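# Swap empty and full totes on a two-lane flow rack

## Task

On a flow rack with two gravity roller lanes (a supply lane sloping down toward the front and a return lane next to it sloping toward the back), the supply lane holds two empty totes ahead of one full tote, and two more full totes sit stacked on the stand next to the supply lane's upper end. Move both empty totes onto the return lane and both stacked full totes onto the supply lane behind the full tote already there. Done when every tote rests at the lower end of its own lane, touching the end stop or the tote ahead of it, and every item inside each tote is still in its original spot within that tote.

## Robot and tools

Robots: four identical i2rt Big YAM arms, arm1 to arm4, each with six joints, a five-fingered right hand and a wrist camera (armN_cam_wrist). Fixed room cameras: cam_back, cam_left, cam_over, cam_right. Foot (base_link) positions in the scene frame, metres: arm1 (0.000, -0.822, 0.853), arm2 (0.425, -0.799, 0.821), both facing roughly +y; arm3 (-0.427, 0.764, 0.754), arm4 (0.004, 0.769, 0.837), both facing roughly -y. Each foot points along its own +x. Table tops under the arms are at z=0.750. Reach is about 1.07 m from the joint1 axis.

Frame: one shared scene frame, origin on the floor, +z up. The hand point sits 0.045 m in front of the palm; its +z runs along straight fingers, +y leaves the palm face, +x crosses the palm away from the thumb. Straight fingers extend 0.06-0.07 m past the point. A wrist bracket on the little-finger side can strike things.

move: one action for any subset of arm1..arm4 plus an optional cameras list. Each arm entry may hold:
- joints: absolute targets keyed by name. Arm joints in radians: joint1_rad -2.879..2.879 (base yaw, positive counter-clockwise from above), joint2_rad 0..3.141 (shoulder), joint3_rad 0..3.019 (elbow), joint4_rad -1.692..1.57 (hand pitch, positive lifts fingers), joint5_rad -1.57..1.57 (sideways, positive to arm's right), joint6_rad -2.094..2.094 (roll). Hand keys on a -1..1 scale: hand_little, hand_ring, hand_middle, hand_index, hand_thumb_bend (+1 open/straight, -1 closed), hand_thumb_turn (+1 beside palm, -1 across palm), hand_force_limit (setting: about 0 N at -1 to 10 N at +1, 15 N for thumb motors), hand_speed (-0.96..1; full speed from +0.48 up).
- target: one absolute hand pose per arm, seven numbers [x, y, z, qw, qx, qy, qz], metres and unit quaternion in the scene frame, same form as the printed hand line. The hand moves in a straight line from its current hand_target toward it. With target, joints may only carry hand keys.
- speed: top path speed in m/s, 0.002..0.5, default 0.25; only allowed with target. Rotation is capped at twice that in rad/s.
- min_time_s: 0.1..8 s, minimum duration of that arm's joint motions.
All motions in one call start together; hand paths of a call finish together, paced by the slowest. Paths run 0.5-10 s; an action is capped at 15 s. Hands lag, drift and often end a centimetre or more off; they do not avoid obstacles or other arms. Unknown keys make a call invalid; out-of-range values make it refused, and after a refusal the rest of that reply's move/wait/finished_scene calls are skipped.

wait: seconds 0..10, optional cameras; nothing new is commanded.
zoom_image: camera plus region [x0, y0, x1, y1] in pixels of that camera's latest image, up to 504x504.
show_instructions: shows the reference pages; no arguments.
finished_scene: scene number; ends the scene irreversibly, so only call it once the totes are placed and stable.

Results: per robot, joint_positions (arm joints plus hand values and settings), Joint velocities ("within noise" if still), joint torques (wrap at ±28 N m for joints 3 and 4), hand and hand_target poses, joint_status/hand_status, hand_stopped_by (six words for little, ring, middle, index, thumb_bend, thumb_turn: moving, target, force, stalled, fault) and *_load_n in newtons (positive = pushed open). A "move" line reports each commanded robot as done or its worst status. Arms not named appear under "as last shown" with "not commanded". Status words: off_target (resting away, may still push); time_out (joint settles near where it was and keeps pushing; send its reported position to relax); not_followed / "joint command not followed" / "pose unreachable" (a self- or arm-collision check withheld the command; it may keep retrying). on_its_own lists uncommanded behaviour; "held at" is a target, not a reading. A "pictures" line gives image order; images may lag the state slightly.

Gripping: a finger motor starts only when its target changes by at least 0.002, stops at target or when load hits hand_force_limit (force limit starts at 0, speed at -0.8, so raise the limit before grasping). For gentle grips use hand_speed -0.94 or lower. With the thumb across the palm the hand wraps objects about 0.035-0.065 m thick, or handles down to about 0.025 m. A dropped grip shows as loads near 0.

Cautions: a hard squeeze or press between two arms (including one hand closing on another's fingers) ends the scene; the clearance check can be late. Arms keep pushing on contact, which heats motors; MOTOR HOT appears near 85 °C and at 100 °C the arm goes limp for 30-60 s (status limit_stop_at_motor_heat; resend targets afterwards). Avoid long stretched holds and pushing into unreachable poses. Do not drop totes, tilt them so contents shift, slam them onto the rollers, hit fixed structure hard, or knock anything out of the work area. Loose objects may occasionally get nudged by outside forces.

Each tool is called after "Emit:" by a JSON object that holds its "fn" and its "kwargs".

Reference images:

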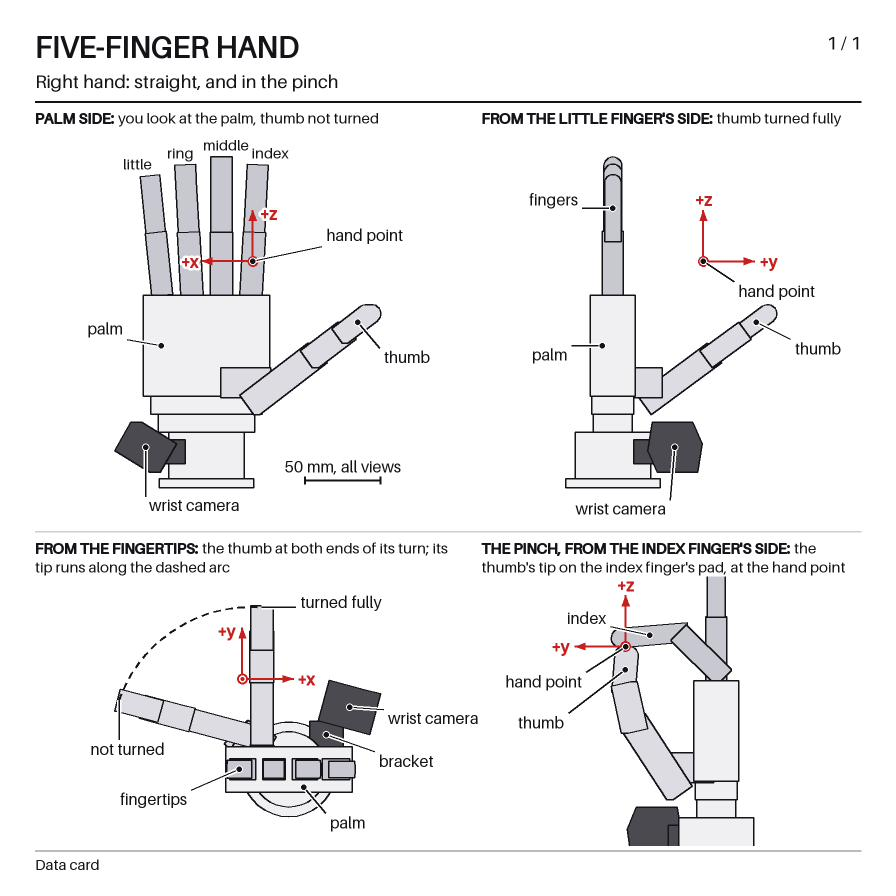

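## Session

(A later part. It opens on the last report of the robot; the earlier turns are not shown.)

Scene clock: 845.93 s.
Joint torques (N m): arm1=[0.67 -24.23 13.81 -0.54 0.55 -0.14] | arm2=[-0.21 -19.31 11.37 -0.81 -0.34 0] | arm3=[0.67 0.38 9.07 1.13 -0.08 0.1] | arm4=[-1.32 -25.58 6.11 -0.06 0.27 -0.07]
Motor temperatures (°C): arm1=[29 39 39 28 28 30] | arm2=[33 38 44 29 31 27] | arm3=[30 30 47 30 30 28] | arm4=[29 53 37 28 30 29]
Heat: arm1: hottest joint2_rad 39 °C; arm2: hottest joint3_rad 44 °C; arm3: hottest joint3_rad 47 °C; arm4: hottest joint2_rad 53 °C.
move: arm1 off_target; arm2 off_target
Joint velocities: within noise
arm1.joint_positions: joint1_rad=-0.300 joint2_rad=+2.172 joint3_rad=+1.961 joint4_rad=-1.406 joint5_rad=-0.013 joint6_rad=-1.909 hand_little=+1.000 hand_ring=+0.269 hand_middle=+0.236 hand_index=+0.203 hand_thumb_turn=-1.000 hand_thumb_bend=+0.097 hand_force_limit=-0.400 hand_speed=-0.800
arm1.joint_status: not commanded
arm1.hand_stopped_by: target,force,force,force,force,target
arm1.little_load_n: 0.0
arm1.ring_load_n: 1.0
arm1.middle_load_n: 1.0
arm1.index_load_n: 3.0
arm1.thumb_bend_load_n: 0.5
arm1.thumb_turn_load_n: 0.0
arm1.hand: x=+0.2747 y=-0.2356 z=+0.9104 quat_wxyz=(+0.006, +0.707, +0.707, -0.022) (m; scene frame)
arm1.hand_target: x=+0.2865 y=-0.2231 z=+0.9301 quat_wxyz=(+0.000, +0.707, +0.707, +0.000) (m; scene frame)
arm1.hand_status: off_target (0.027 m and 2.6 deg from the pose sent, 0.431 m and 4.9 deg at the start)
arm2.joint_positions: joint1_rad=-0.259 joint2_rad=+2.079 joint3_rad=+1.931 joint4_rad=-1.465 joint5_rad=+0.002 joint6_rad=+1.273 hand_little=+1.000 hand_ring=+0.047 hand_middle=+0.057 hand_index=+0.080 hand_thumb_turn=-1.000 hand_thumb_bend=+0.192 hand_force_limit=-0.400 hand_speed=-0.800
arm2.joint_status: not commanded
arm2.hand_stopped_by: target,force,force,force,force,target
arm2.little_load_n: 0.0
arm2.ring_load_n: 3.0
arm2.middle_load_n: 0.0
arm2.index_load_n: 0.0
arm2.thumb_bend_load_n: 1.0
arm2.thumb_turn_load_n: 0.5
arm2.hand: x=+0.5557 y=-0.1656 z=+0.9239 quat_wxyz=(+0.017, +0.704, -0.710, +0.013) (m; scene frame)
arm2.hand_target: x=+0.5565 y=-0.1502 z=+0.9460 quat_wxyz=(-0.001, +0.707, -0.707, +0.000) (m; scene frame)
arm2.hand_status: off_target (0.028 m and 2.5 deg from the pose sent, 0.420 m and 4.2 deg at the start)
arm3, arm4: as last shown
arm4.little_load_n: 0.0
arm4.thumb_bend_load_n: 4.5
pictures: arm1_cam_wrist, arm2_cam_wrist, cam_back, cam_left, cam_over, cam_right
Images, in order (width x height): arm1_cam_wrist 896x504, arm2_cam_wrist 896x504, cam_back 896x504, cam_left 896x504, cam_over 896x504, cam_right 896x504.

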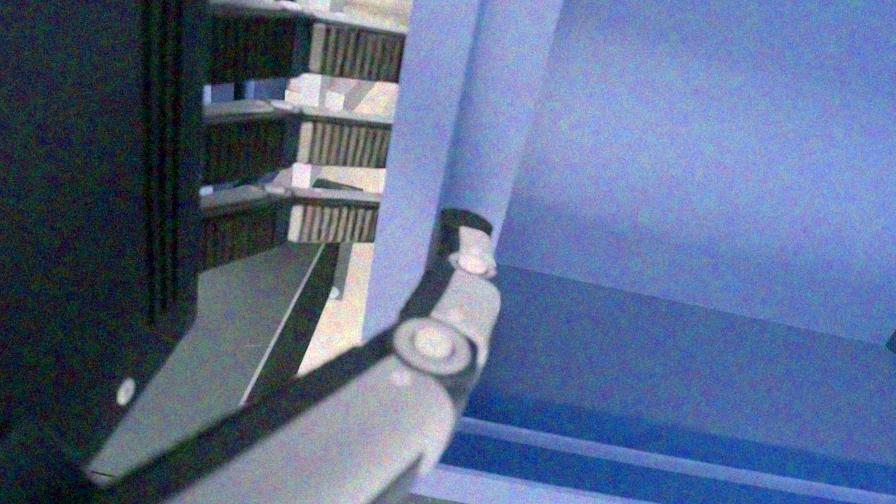

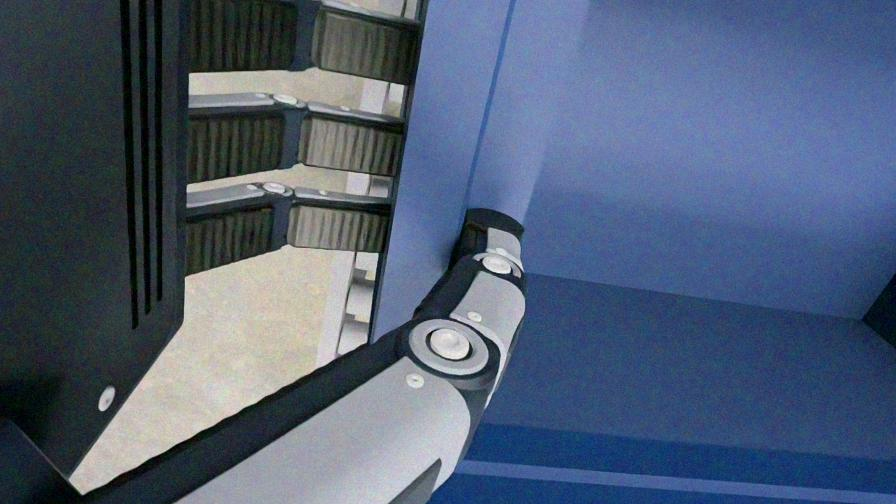

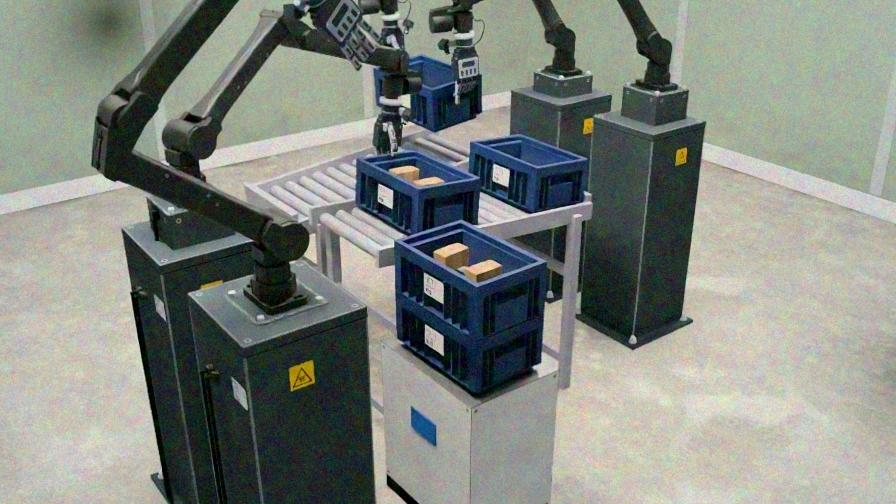

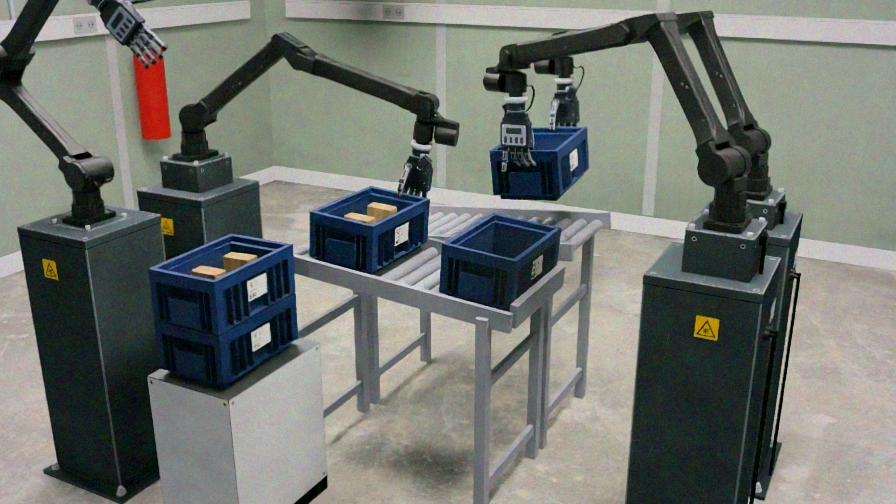

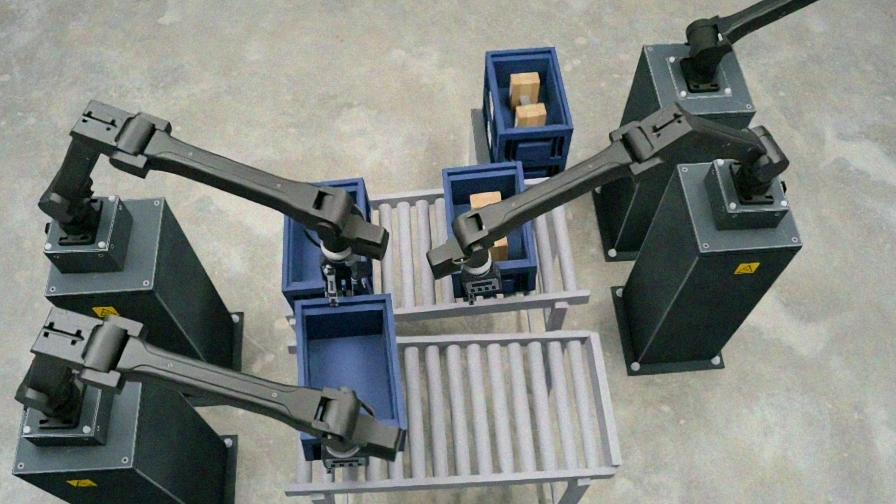

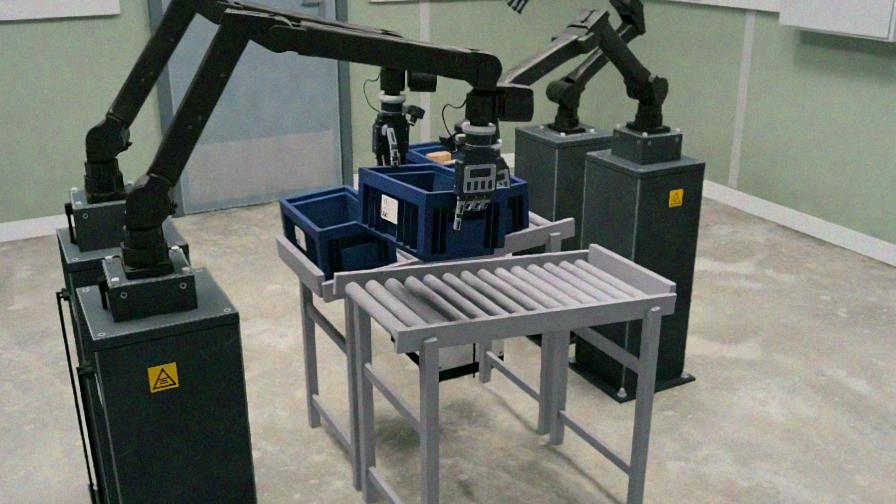

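Emit:
{"fn": "move", "kwargs": {"arm1": {"target": [0.303, -0.223, 0.840, 0.015, 0.7069, 0.7069, -0.015], "speed": 0.1}, "arm2": {"target": [0.573, -0.160, 0.856, 0, 0.7071, -0.7071, 0], "speed": 0.1}, "cameras": ["arm1_cam_wrist", "arm2_cam_wrist", "cam_over", "cam_left", "cam_right", "cam_back"]}}

Scene clock: 888.60 s.
Joint torques (N m): arm1=[-0.03 -25.41 9.91 -0.17 0.66 -0.18] | arm2=[-0.67 -20.13 7.1 0.24 -0.33 -0.06] | arm3=[0.38 0.44 9.18 1.35 -0.05 0.14] | arm4=[-1.32 -25.41 6.05 -0.09 0.23 -0.02]
Motor temperatures (°C): arm1=[29 42 43 28 28 30] | arm2=[33 36 45 29 31 27] | arm3=[30 30 48 30 30 28] | arm4=[29 54 37 28 30 29]
Heat: arm1: hottest joint3_rad 43 °C; arm2: hottest joint3_rad 45 °C; arm3: hottest joint3_rad 48 °C; arm4: hottest joint2_rad 54 °C.
move: arm1 off_target; arm2 done
Joint velocities: within noise
arm1.joint_positions: joint1_rad=-0.313 joint2_rad=+2.297 joint3_rad=+1.961 joint4_rad=-1.307 joint5_rad=+0.000 joint6_rad=-1.922 hand_little=+1.000 hand_ring=+0.269 hand_middle=+0.236 hand_index=+0.203 hand_thumb_turn=-1.000 hand_thumb_bend=+0.097 hand_force_limit=-0.400 hand_speed=-0.800
arm1.joint_status: not commanded
arm1.hand_stopped_by: target,force,force,force,force,target
arm1.little_load_n: 0.0
arm1.ring_load_n: 0.0
arm1.middle_load_n: 0.0
arm1.index_load_n: 4.5
arm1.thumb_bend_load_n: 0.0
arm1.thumb_turn_load_n: 0.0
arm1.hand: x=+0.2896 y=-0.2276 z=+0.8303 quat_wxyz=(+0.016, +0.707, +0.707, -0.031) (m; scene frame)
arm1.hand_target: x=+0.3029 y=-0.2234 z=+0.8402 quat_wxyz=(+0.015, +0.707, +0.707, -0.015) (m; scene frame)
arm1.hand_status: off_target (0.017 m and 1.8 deg from the pose sent, 0.077 m and 1.3 deg at the start)
arm2.joint_positions: joint1_rad=-0.280 joint2_rad=+2.126 joint3_rad=+1.817 joint4_rad=-1.278 joint5_rad=+0.002 joint6_rad=+1.252 hand_little=+1.000 hand_ring=+0.047 hand_middle=+0.058 hand_index=+0.080 hand_thumb_turn=-1.000 hand_thumb_bend=+0.192 hand_force_limit=-0.400 hand_speed=-0.800
arm2.joint_status: not commanded
arm2.hand_stopped_by: target,force,force,force,force,target
arm2.little_load_n: 0.0
arm2.ring_load_n: 0.5
arm2.middle_load_n: 1.5
arm2.index_load_n: 0.5
arm2.thumb_bend_load_n: 0.5
arm2.thumb_turn_load_n: 0.5
arm2.hand: x=+0.5714 y=-0.1634 z=+0.8524 quat_wxyz=(+0.005, +0.704, -0.710, +0.007) (m; scene frame)
arm2.hand_target: x=+0.5729 y=-0.1601 z=+0.8561 quat_wxyz=(+0.000, +0.707, -0.707, +0.000) (m; scene frame)
arm2.hand_status: done (0.005 m and 1.1 deg from the pose sent, 0.070 m and 2.5 deg at the start)
arm3, arm4: as last shown
arm4.thumb_bend_load_n: 5.0
arm4.thumb_turn_load_n: 1.0
pictures: arm1_cam_wrist, arm2_cam_wrist, cam_back, cam_left, cam_over, cam_right
Images, in order (width x height): arm1_cam_wrist 896x504, arm2_cam_wrist 896x504, cam_back 896x504, cam_left 896x504, cam_over 896x504, cam_right 896x504.

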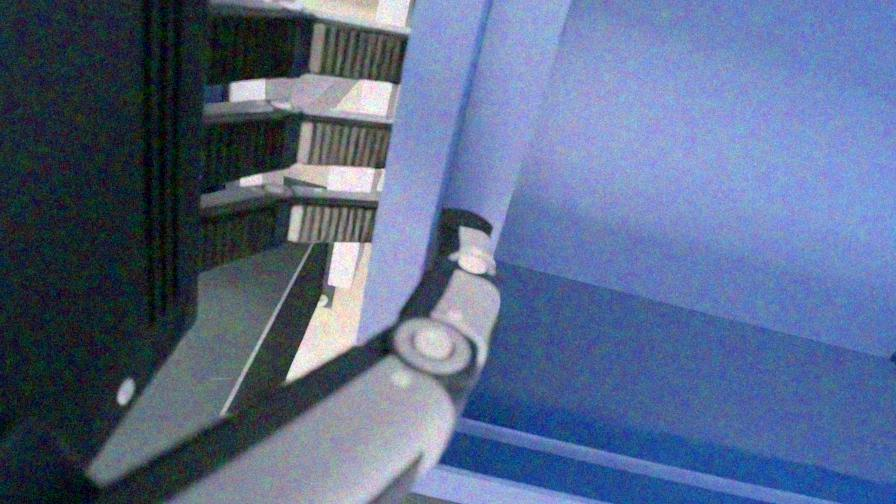

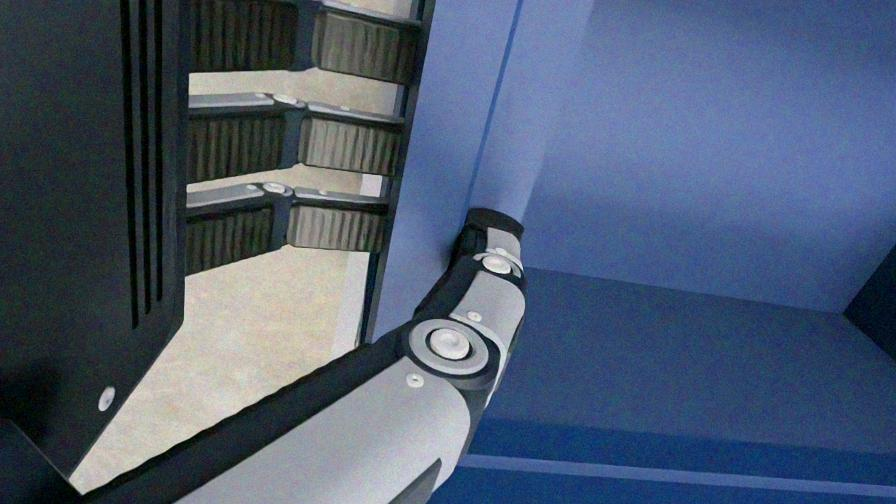

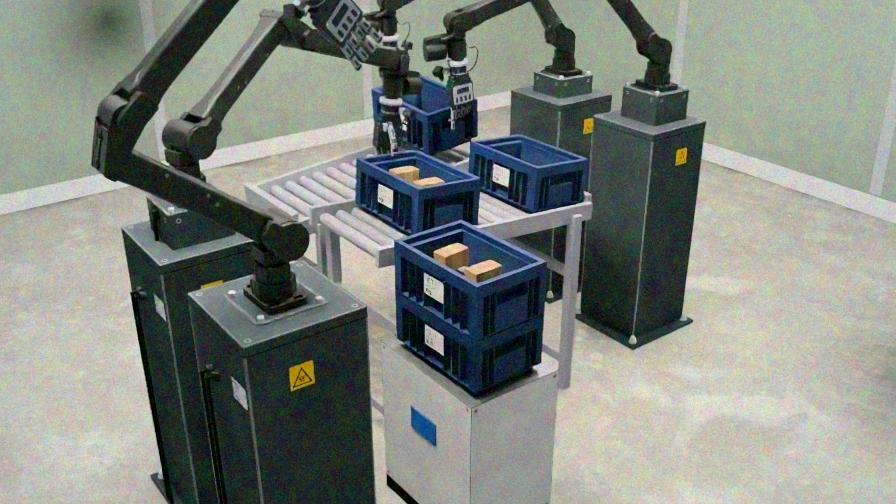

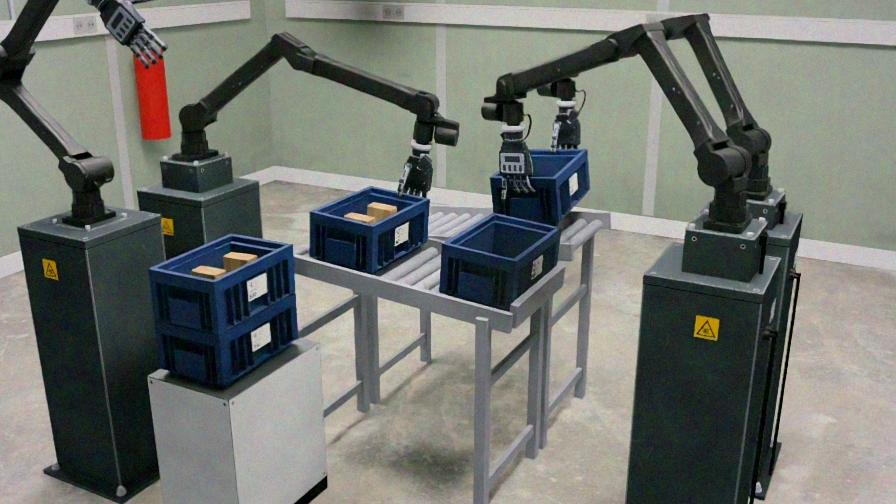

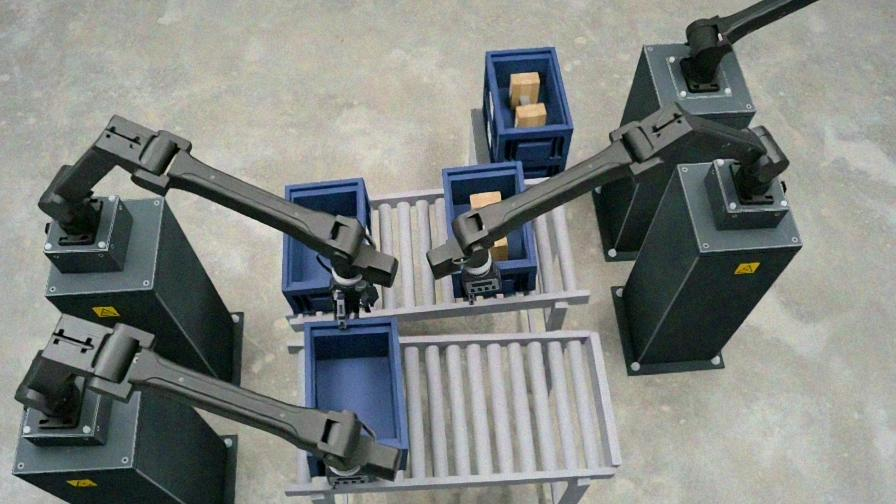

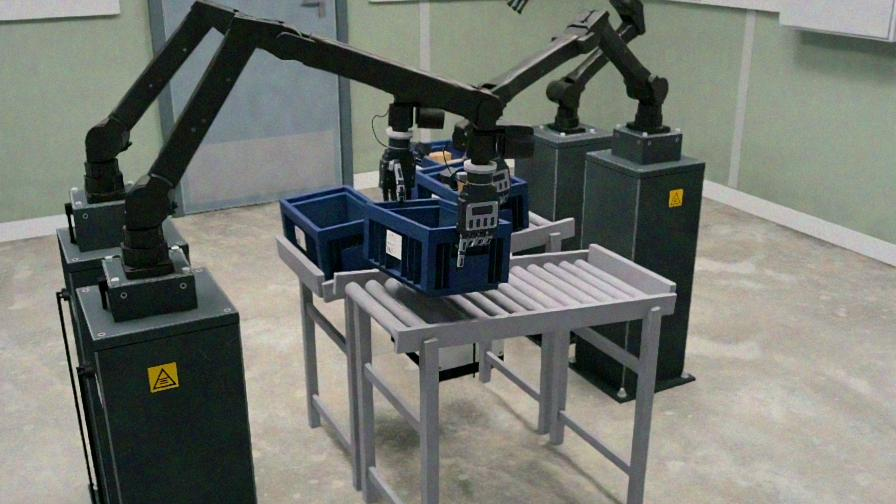

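Emit:
{"fn": "zoom_image", "kwargs": {"camera": "cam_right", "region": [320, 180, 560, 360]}}

Emit:
{"fn": "zoom_image", "kwargs": {"camera": "cam_left", "region": [420, 120, 630, 280]}}

Emit:
{"fn": "zoom_image", "kwargs": {"camera": "arm2_cam_wrist", "region": [300, 180, 440, 360]}}

Emit:
{"fn": "zoom_image", "kwargs": {"camera": "arm1_cam_wrist", "region": [280, 180, 440, 360]}}

Scaled by 2.100.

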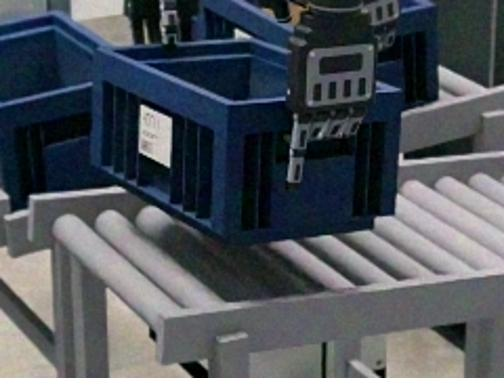

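Scaled by 2.400.

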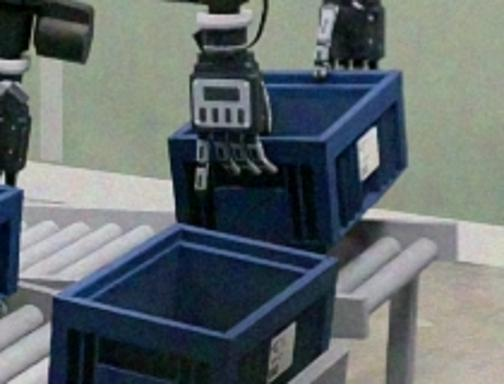

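Scaled by 2.800.

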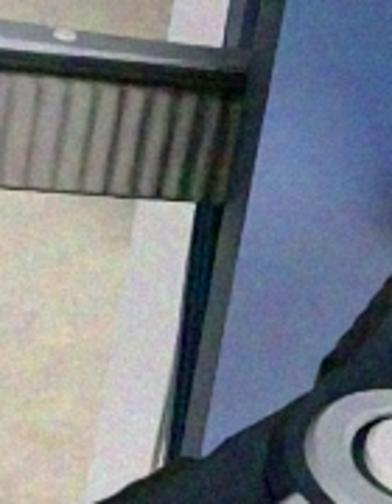

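Scaled by 2.800.

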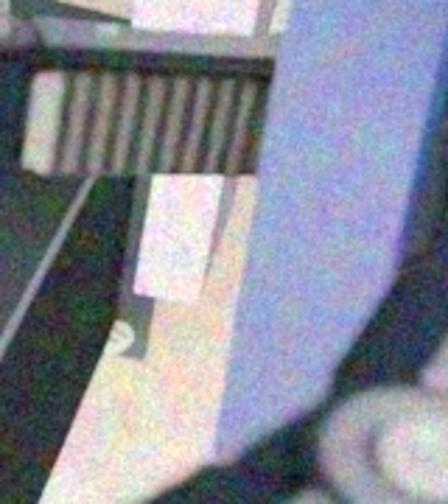

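Emit:
{"fn": "move", "kwargs": {"arm1": {"target": [0.303, -0.223, 0.805, 0.015, 0.7069, 0.7069, -0.015], "speed": 0.06}, "arm2": {"target": [0.573, -0.162, 0.807, 0, 0.7071, -0.7071, 0], "speed": 0.06}, "cameras": ["arm1_cam_wrist", "arm2_cam_wrist", "cam_over", "cam_left", "cam_right"]}}

Emit:
{"fn": "zoom_image", "kwargs": {"camera": "cam_right", "region": [320, 180, 560, 360]}}

Emit:
{"fn": "zoom_image", "kwargs": {"camera": "cam_left", "region": [420, 120, 630, 280]}}

Emit:
{"fn": "zoom_image", "kwargs": {"camera": "arm2_cam_wrist", "region": [300, 180, 440, 360]}}

Scene clock: 921.23 s.
Joint torques (N m): arm1=[0.26 -25.93 9.44 -0.05 0.66 -0.17] | arm2=[-0.56 -19.84 6.63 0.2 -0.33 -0.06] | arm3=[0.38 0.09 9.31 1.21 -0.1 0.09] | arm4=[-1.26 -25.7 5.96 -0.12 0.26 -0.05]
Motor temperatures (°C): arm1=[29 40 41 28 29 30] | arm2=[33 38 40 29 31 27] | arm3=[30 30 48 30 30 28] | arm4=[29 54 37 28 30 29]
Heat: arm1: hottest joint3_rad 41 °C; arm2: hottest joint3_rad 40 °C; arm3: hottest joint3_rad 48 °C; arm4: hottest joint2_rad 54 °C.
move: arm1 off_target; arm2 done
Joint velocities: within noise
arm1.joint_positions: joint1_rad=-0.313 joint2_rad=+2.332 joint3_rad=+1.933 joint4_rad=-1.242 joint5_rad=+0.000 joint6_rad=-1.922 hand_little=+1.000 hand_ring=+0.269 hand_middle=+0.236 hand_index=+0.203 hand_thumb_turn=-1.000 hand_thumb_bend=+0.098 hand_force_limit=-0.400 hand_speed=-0.800
arm1.joint_status: not commanded
arm1.hand_stopped_by: target,force,force,force,force,target
arm1.little_load_n: 0.0
arm1.ring_load_n: 0.0
arm1.middle_load_n: 0.0
arm1.index_load_n: 5.5
arm1.thumb_bend_load_n: 2.0
arm1.thumb_turn_load_n: 0.5
arm1.hand: x=+0.2898 y=-0.2278 z=+0.7970 quat_wxyz=(+0.016, +0.707, +0.707, -0.030) (m; scene frame)
arm1.hand_target: x=+0.3030 y=-0.2233 z=+0.8051 quat_wxyz=(+0.015, +0.707, +0.707, -0.015) (m; scene frame)
arm1.hand_status: off_target (0.016 m and 1.7 deg from the pose sent, 0.029 m and 1.8 deg at the start)
arm2.joint_positions: joint1_rad=-0.282 joint2_rad=+2.165 joint3_rad=+1.757 joint4_rad=-1.172 joint5_rad=+0.002 joint6_rad=+1.252 hand_little=+1.000 hand_ring=+0.046 hand_middle=+0.058 hand_index=+0.080 hand_thumb_turn=-1.000 hand_thumb_bend=+0.192 hand_force_limit=-0.400 hand_speed=-0.800
arm2.joint_status: not commanded
arm2.hand_stopped_by: target,force,force,force,force,target
arm2.little_load_n: 0.0
arm2.ring_load_n: 0.5
arm2.middle_load_n: 1.5
arm2.index_load_n: 1.0
arm2.thumb_bend_load_n: 0.0
arm2.thumb_turn_load_n: 0.0
arm2.hand: x=+0.5723 y=-0.1638 z=+0.8069 quat_wxyz=(+0.002, +0.704, -0.711, +0.005) (m; scene frame)
arm2.hand_target: x=+0.5731 y=-0.1620 z=+0.8070 quat_wxyz=(+0.000, +0.707, -0.707, +0.000) (m; scene frame)
arm2.hand_status: done (0.002 m and 0.8 deg from the pose sent, 0.045 m and 1.1 deg at the start)
arm3.joint_positions: joint1_rad=-0.026 joint2_rad=+0.630 joint3_rad=+1.389 joint4_rad=-1.541 joint5_rad=-0.157 joint6_rad=+1.490 hand_little=+1.000 hand_ring=+1.000 hand_middle=+1.000 hand_index=+1.000 hand_thumb_turn=+1.000 hand_thumb_bend=+1.000 hand_force_limit=+0.000 hand_speed=-0.800
arm3.joint_status: not commanded
arm3.hand_stopped_by: target,target,target,target,target,target
arm3.little_load_n: 0.0
arm3.ring_load_n: 0.0
arm3.middle_load_n: 0.0
arm3.index_load_n: 0.0
arm3.thumb_bend_load_n: 0.0
arm3.thumb_turn_load_n: 0.0
arm3.hand: x=-0.3341 y=+0.5300 z=+1.2622 quat_wxyz=(-0.309, -0.605, -0.695, +0.236) (m; scene frame)
arm3.hand_target: x=-0.3343 y=+0.5332 z=+1.2697 quat_wxyz=(-0.313, -0.607, -0.691, +0.238) (m; scene frame)
arm3.hand_status: not commanded
arm4: as last shown
pictures: arm1_cam_wrist, arm2_cam_wrist, cam_left, cam_over, cam_right
Images, in order (width x height): arm1_cam_wrist 896x504, arm2_cam_wrist 896x504, cam_left 896x504, cam_over 896x504, cam_right 896x504.

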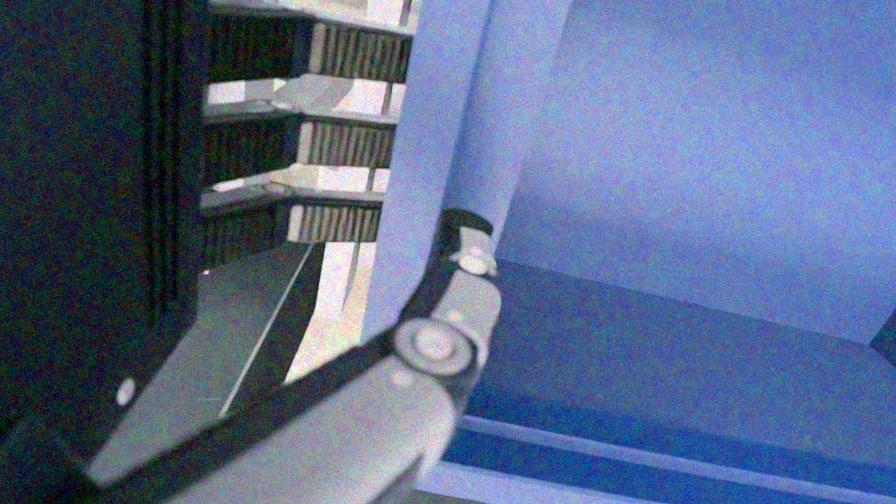

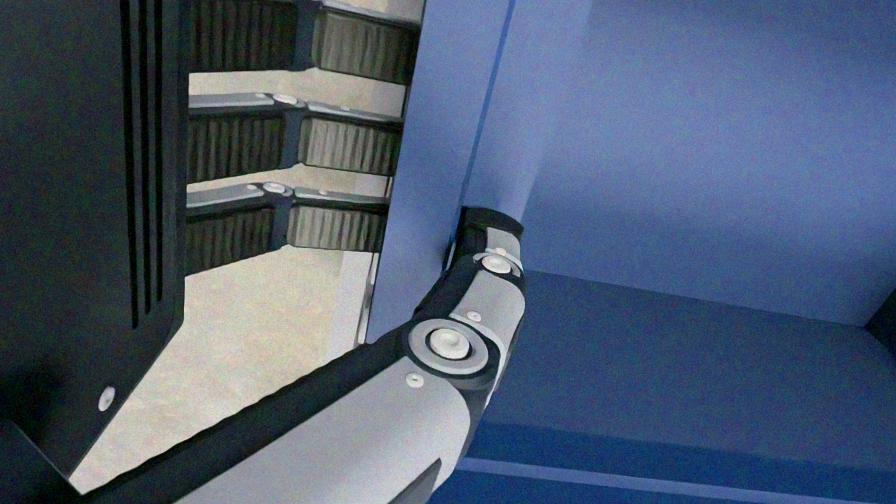

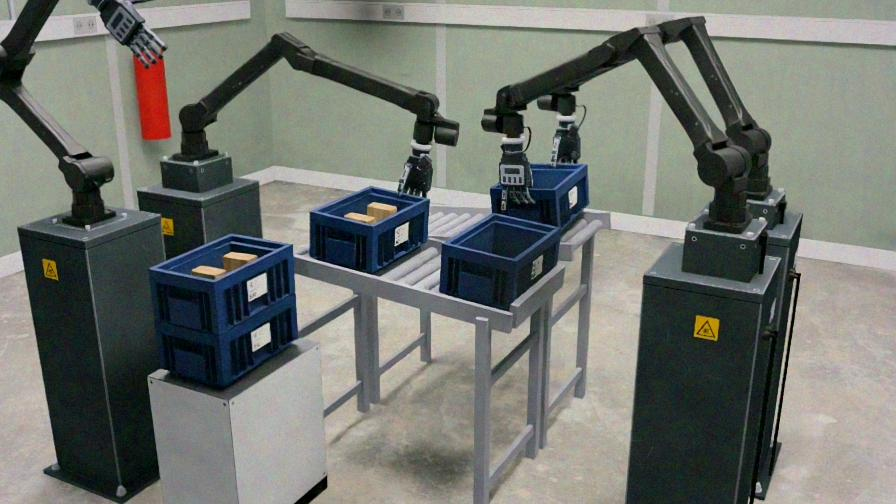

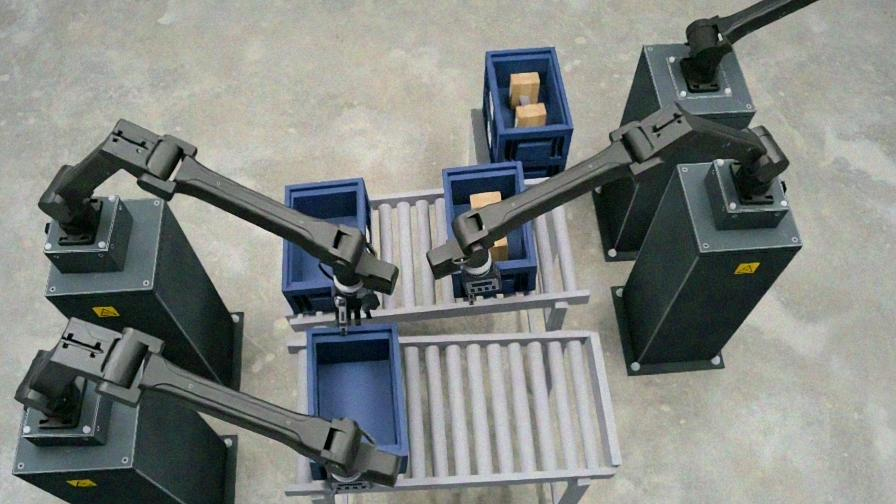

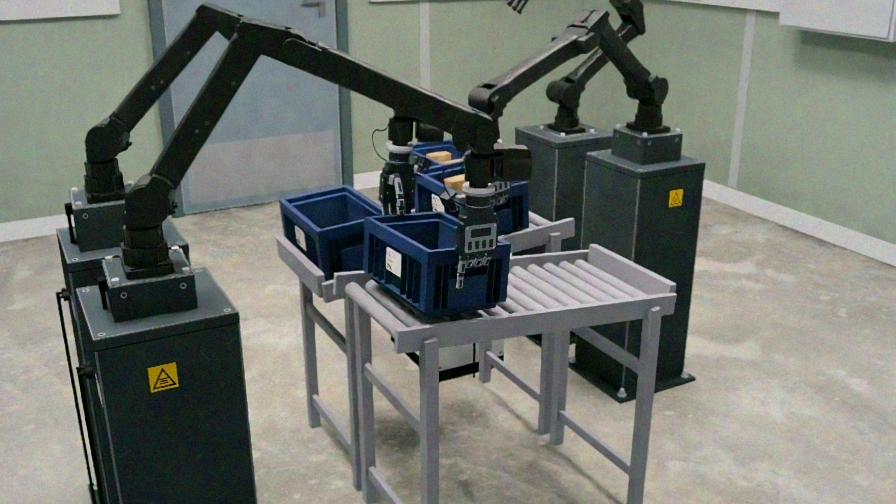

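Scaled by 2.100.

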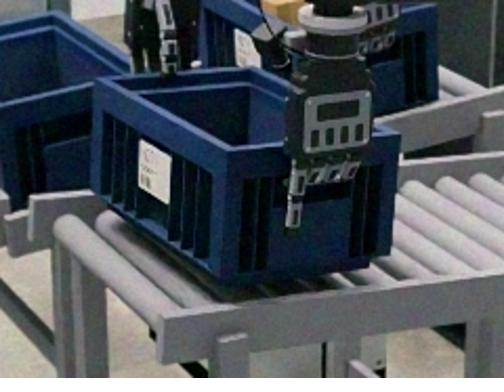

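Scaled by 2.400.

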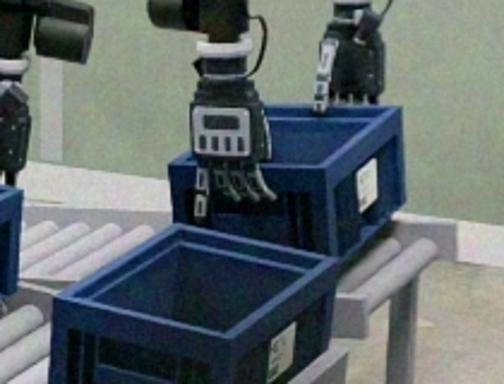

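Scaled by 2.800.

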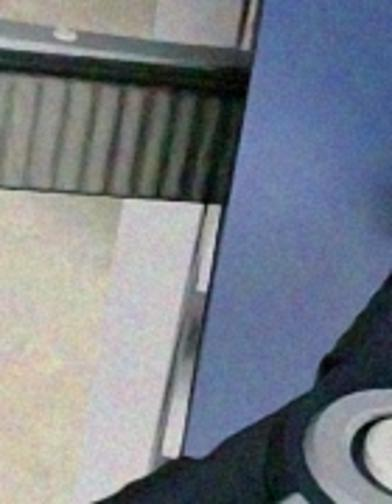

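Emit:
{"fn": "zoom_image", "kwargs": {"camera": "arm1_cam_wrist", "region": [200, 0, 440, 380]}}

Emit:
{"fn": "zoom_image", "kwargs": {"camera": "cam_over", "region": [270, 310, 430, 500]}}

Scaled by 1.326.

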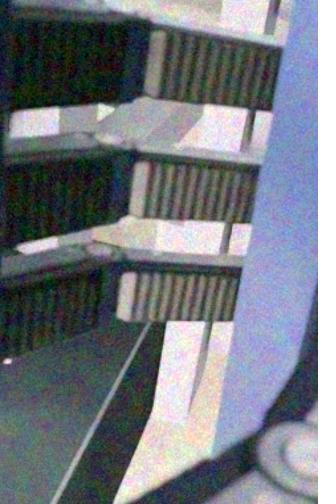

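Scaled by 2.653.

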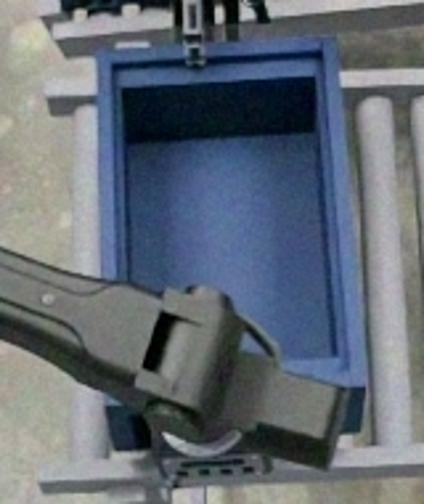

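Emit:
{"fn": "move", "kwargs": {"arm1": {"target": [0.303, -0.223, 0.780, 0.015, 0.7069, 0.7069, -0.015], "speed": 0.05}, "arm2": {"target": [0.573, -0.162, 0.782, 0, 0.7071, -0.7071, 0], "speed": 0.05}, "cameras": ["arm1_cam_wrist", "arm2_cam_wrist", "cam_left", "cam_right"]}}

Emit:
{"fn": "zoom_image", "kwargs": {"camera": "cam_right", "region": [320, 180, 560, 360]}}

Scene clock: 941.43 s.
Joint torques (N m): arm1=[0.38 -25.58 9.16 0.01 0.48 -0.17] | arm2=[-0.62 -19.72 6.39 0.27 -0.35 -0.07] | arm3=[1.03 1.03 8.95 1.05 -0.08 0.17] | arm4=[-1.26 -25.82 5.98 -0.06 0.24 -0.07]
Motor temperatures (°C): arm1=[29 43 40 28 29 30] | arm2=[33 40 39 29 31 27] | arm3=[30 30 48 30 30 28] | arm4=[29 54 37 28 30 29]
Heat: arm1: hottest joint2_rad 43 °C; arm2: hottest joint2_rad 40 °C; arm3: hottest joint3_rad 48 °C; arm4: hottest joint2_rad 54 °C.
move: arm1 off_target; arm2 done
Joint velocities: within noise
arm1.joint_positions: joint1_rad=-0.314 joint2_rad=+2.356 joint3_rad=+1.920 joint4_rad=-1.200 joint5_rad=+0.004 joint6_rad=-1.923 hand_little=+1.000 hand_ring=+0.269 hand_middle=+0.236 hand_index=+0.203 hand_thumb_turn=-1.000 hand_thumb_bend=+0.098 hand_force_limit=-0.400 hand_speed=-0.800
arm1.joint_status: not commanded
arm1.hand_stopped_by: target,force,force,force,force,target
arm1.little_load_n: 0.0
arm1.ring_load_n: 0.0
arm1.middle_load_n: 0.0
arm1.index_load_n: 3.5
arm1.thumb_bend_load_n: 2.0
arm1.thumb_turn_load_n: 0.0
arm1.hand: x=+0.2914 y=-0.2268 z=+0.7770 quat_wxyz=(+0.017, +0.706, +0.707, -0.026) (m; scene frame)
arm1.hand_target: x=+0.3028 y=-0.2232 z=+0.7801 quat_wxyz=(+0.015, +0.707, +0.707, -0.015) (m; scene frame)
arm1.hand_status: off_target (0.013 m and 1.3 deg from the pose sent, 0.022 m and 1.7 deg at the start)
arm2.joint_positions: joint1_rad=-0.283 joint2_rad=+2.192 joint3_rad=+1.739 joint4_rad=-1.123 joint5_rad=+0.002 joint6_rad=+1.252 hand_little=+1.000 hand_ring=+0.046 hand_middle=+0.058 hand_index=+0.080 hand_thumb_turn=-1.000 hand_thumb_bend=+0.192 hand_force_limit=-0.400 hand_speed=-0.800
arm2.joint_status: not commanded
arm2.hand_stopped_by: target,force,force,force,force,target
arm2.little_load_n: 0.0
arm2.ring_load_n: 0.0
arm2.middle_load_n: 1.5
arm2.index_load_n: 1.0
arm2.thumb_bend_load_n: 0.0
arm2.thumb_turn_load_n: 0.0
arm2.hand: x=+0.5737 y=-0.1634 z=+0.7837 quat_wxyz=(+0.001, +0.703, -0.711, +0.005) (m; scene frame)
arm2.hand_target: x=+0.5729 y=-0.1619 z=+0.7820 quat_wxyz=(+0.000, +0.707, -0.707, +0.000) (m; scene frame)
arm2.hand_status: done (0.002 m and 0.8 deg from the pose sent, 0.025 m and 0.8 deg at the start)
arm3, arm4: as last shown
arm4.thumb_bend_load_n: 4.5
pictures: arm1_cam_wrist, arm2_cam_wrist, cam_left, cam_right
Images, in order (width x height): arm1_cam_wrist 896x504, arm2_cam_wrist 896x504, cam_left 896x504, cam_right 896x504.

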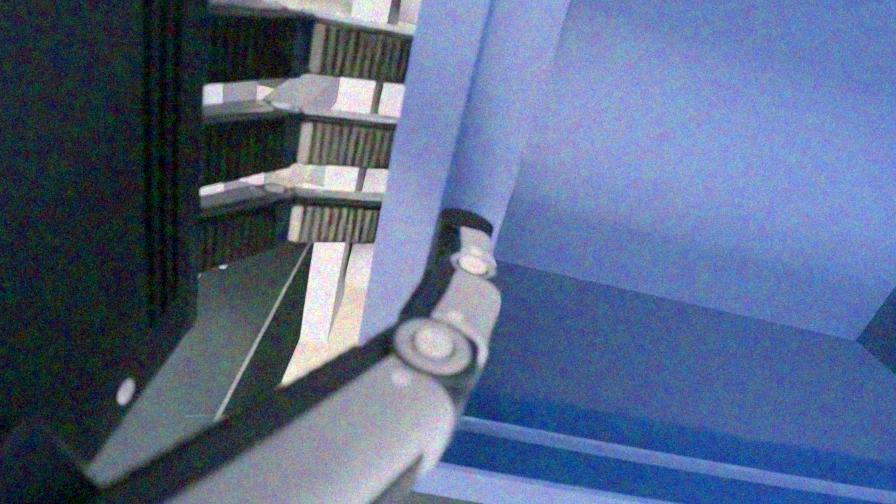

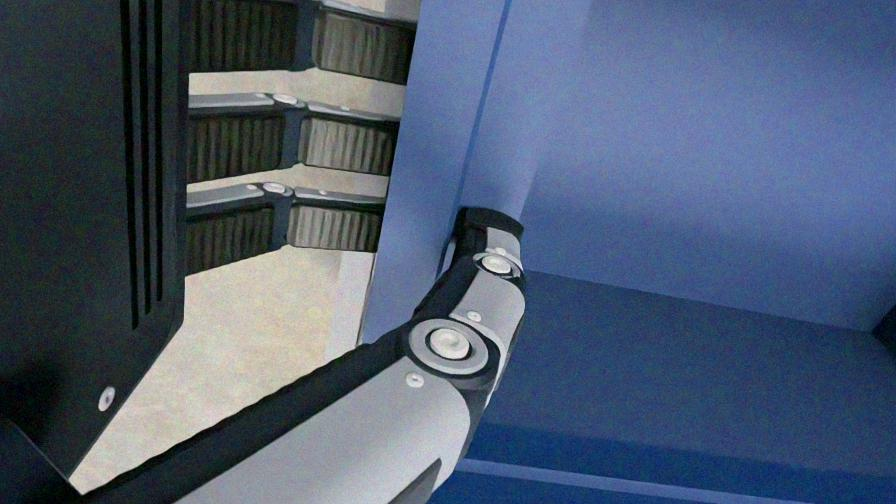

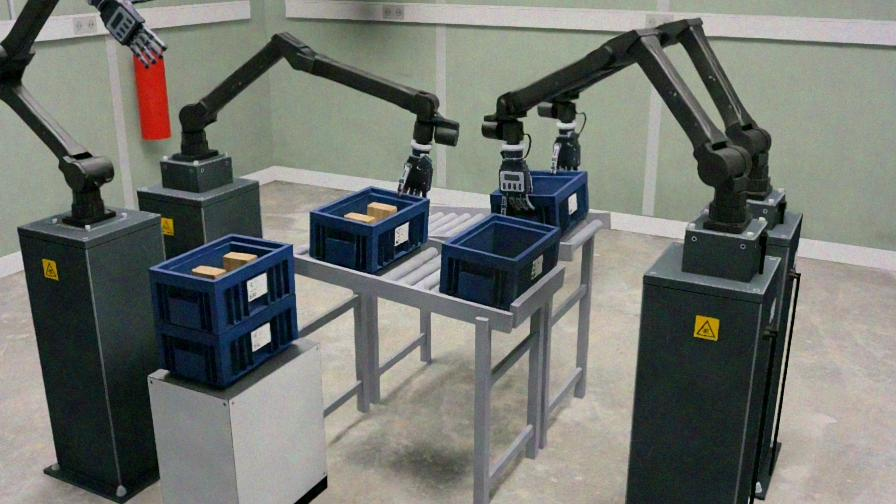

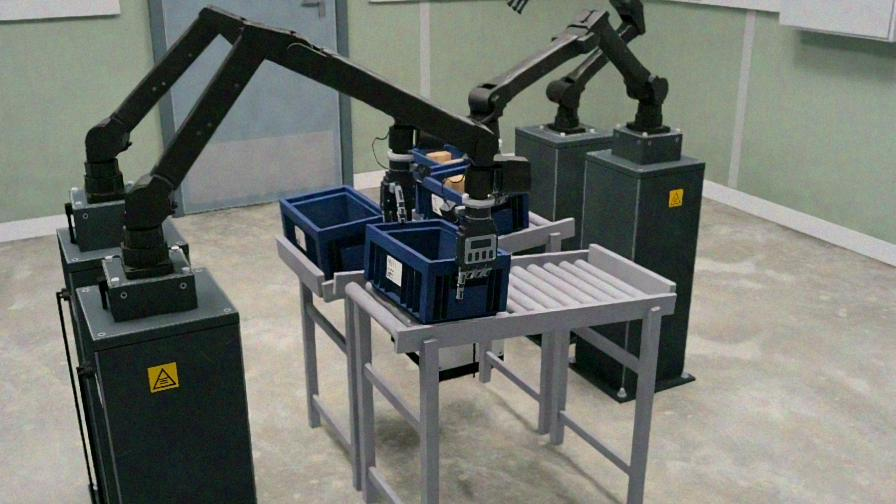

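Scaled by 2.100.

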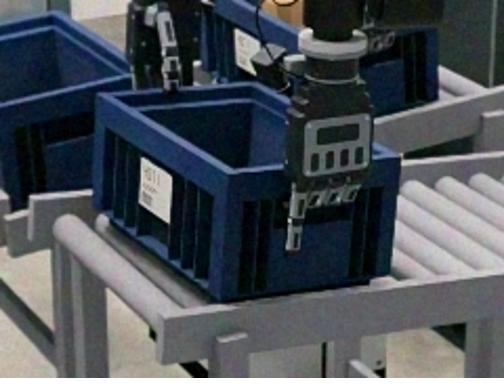

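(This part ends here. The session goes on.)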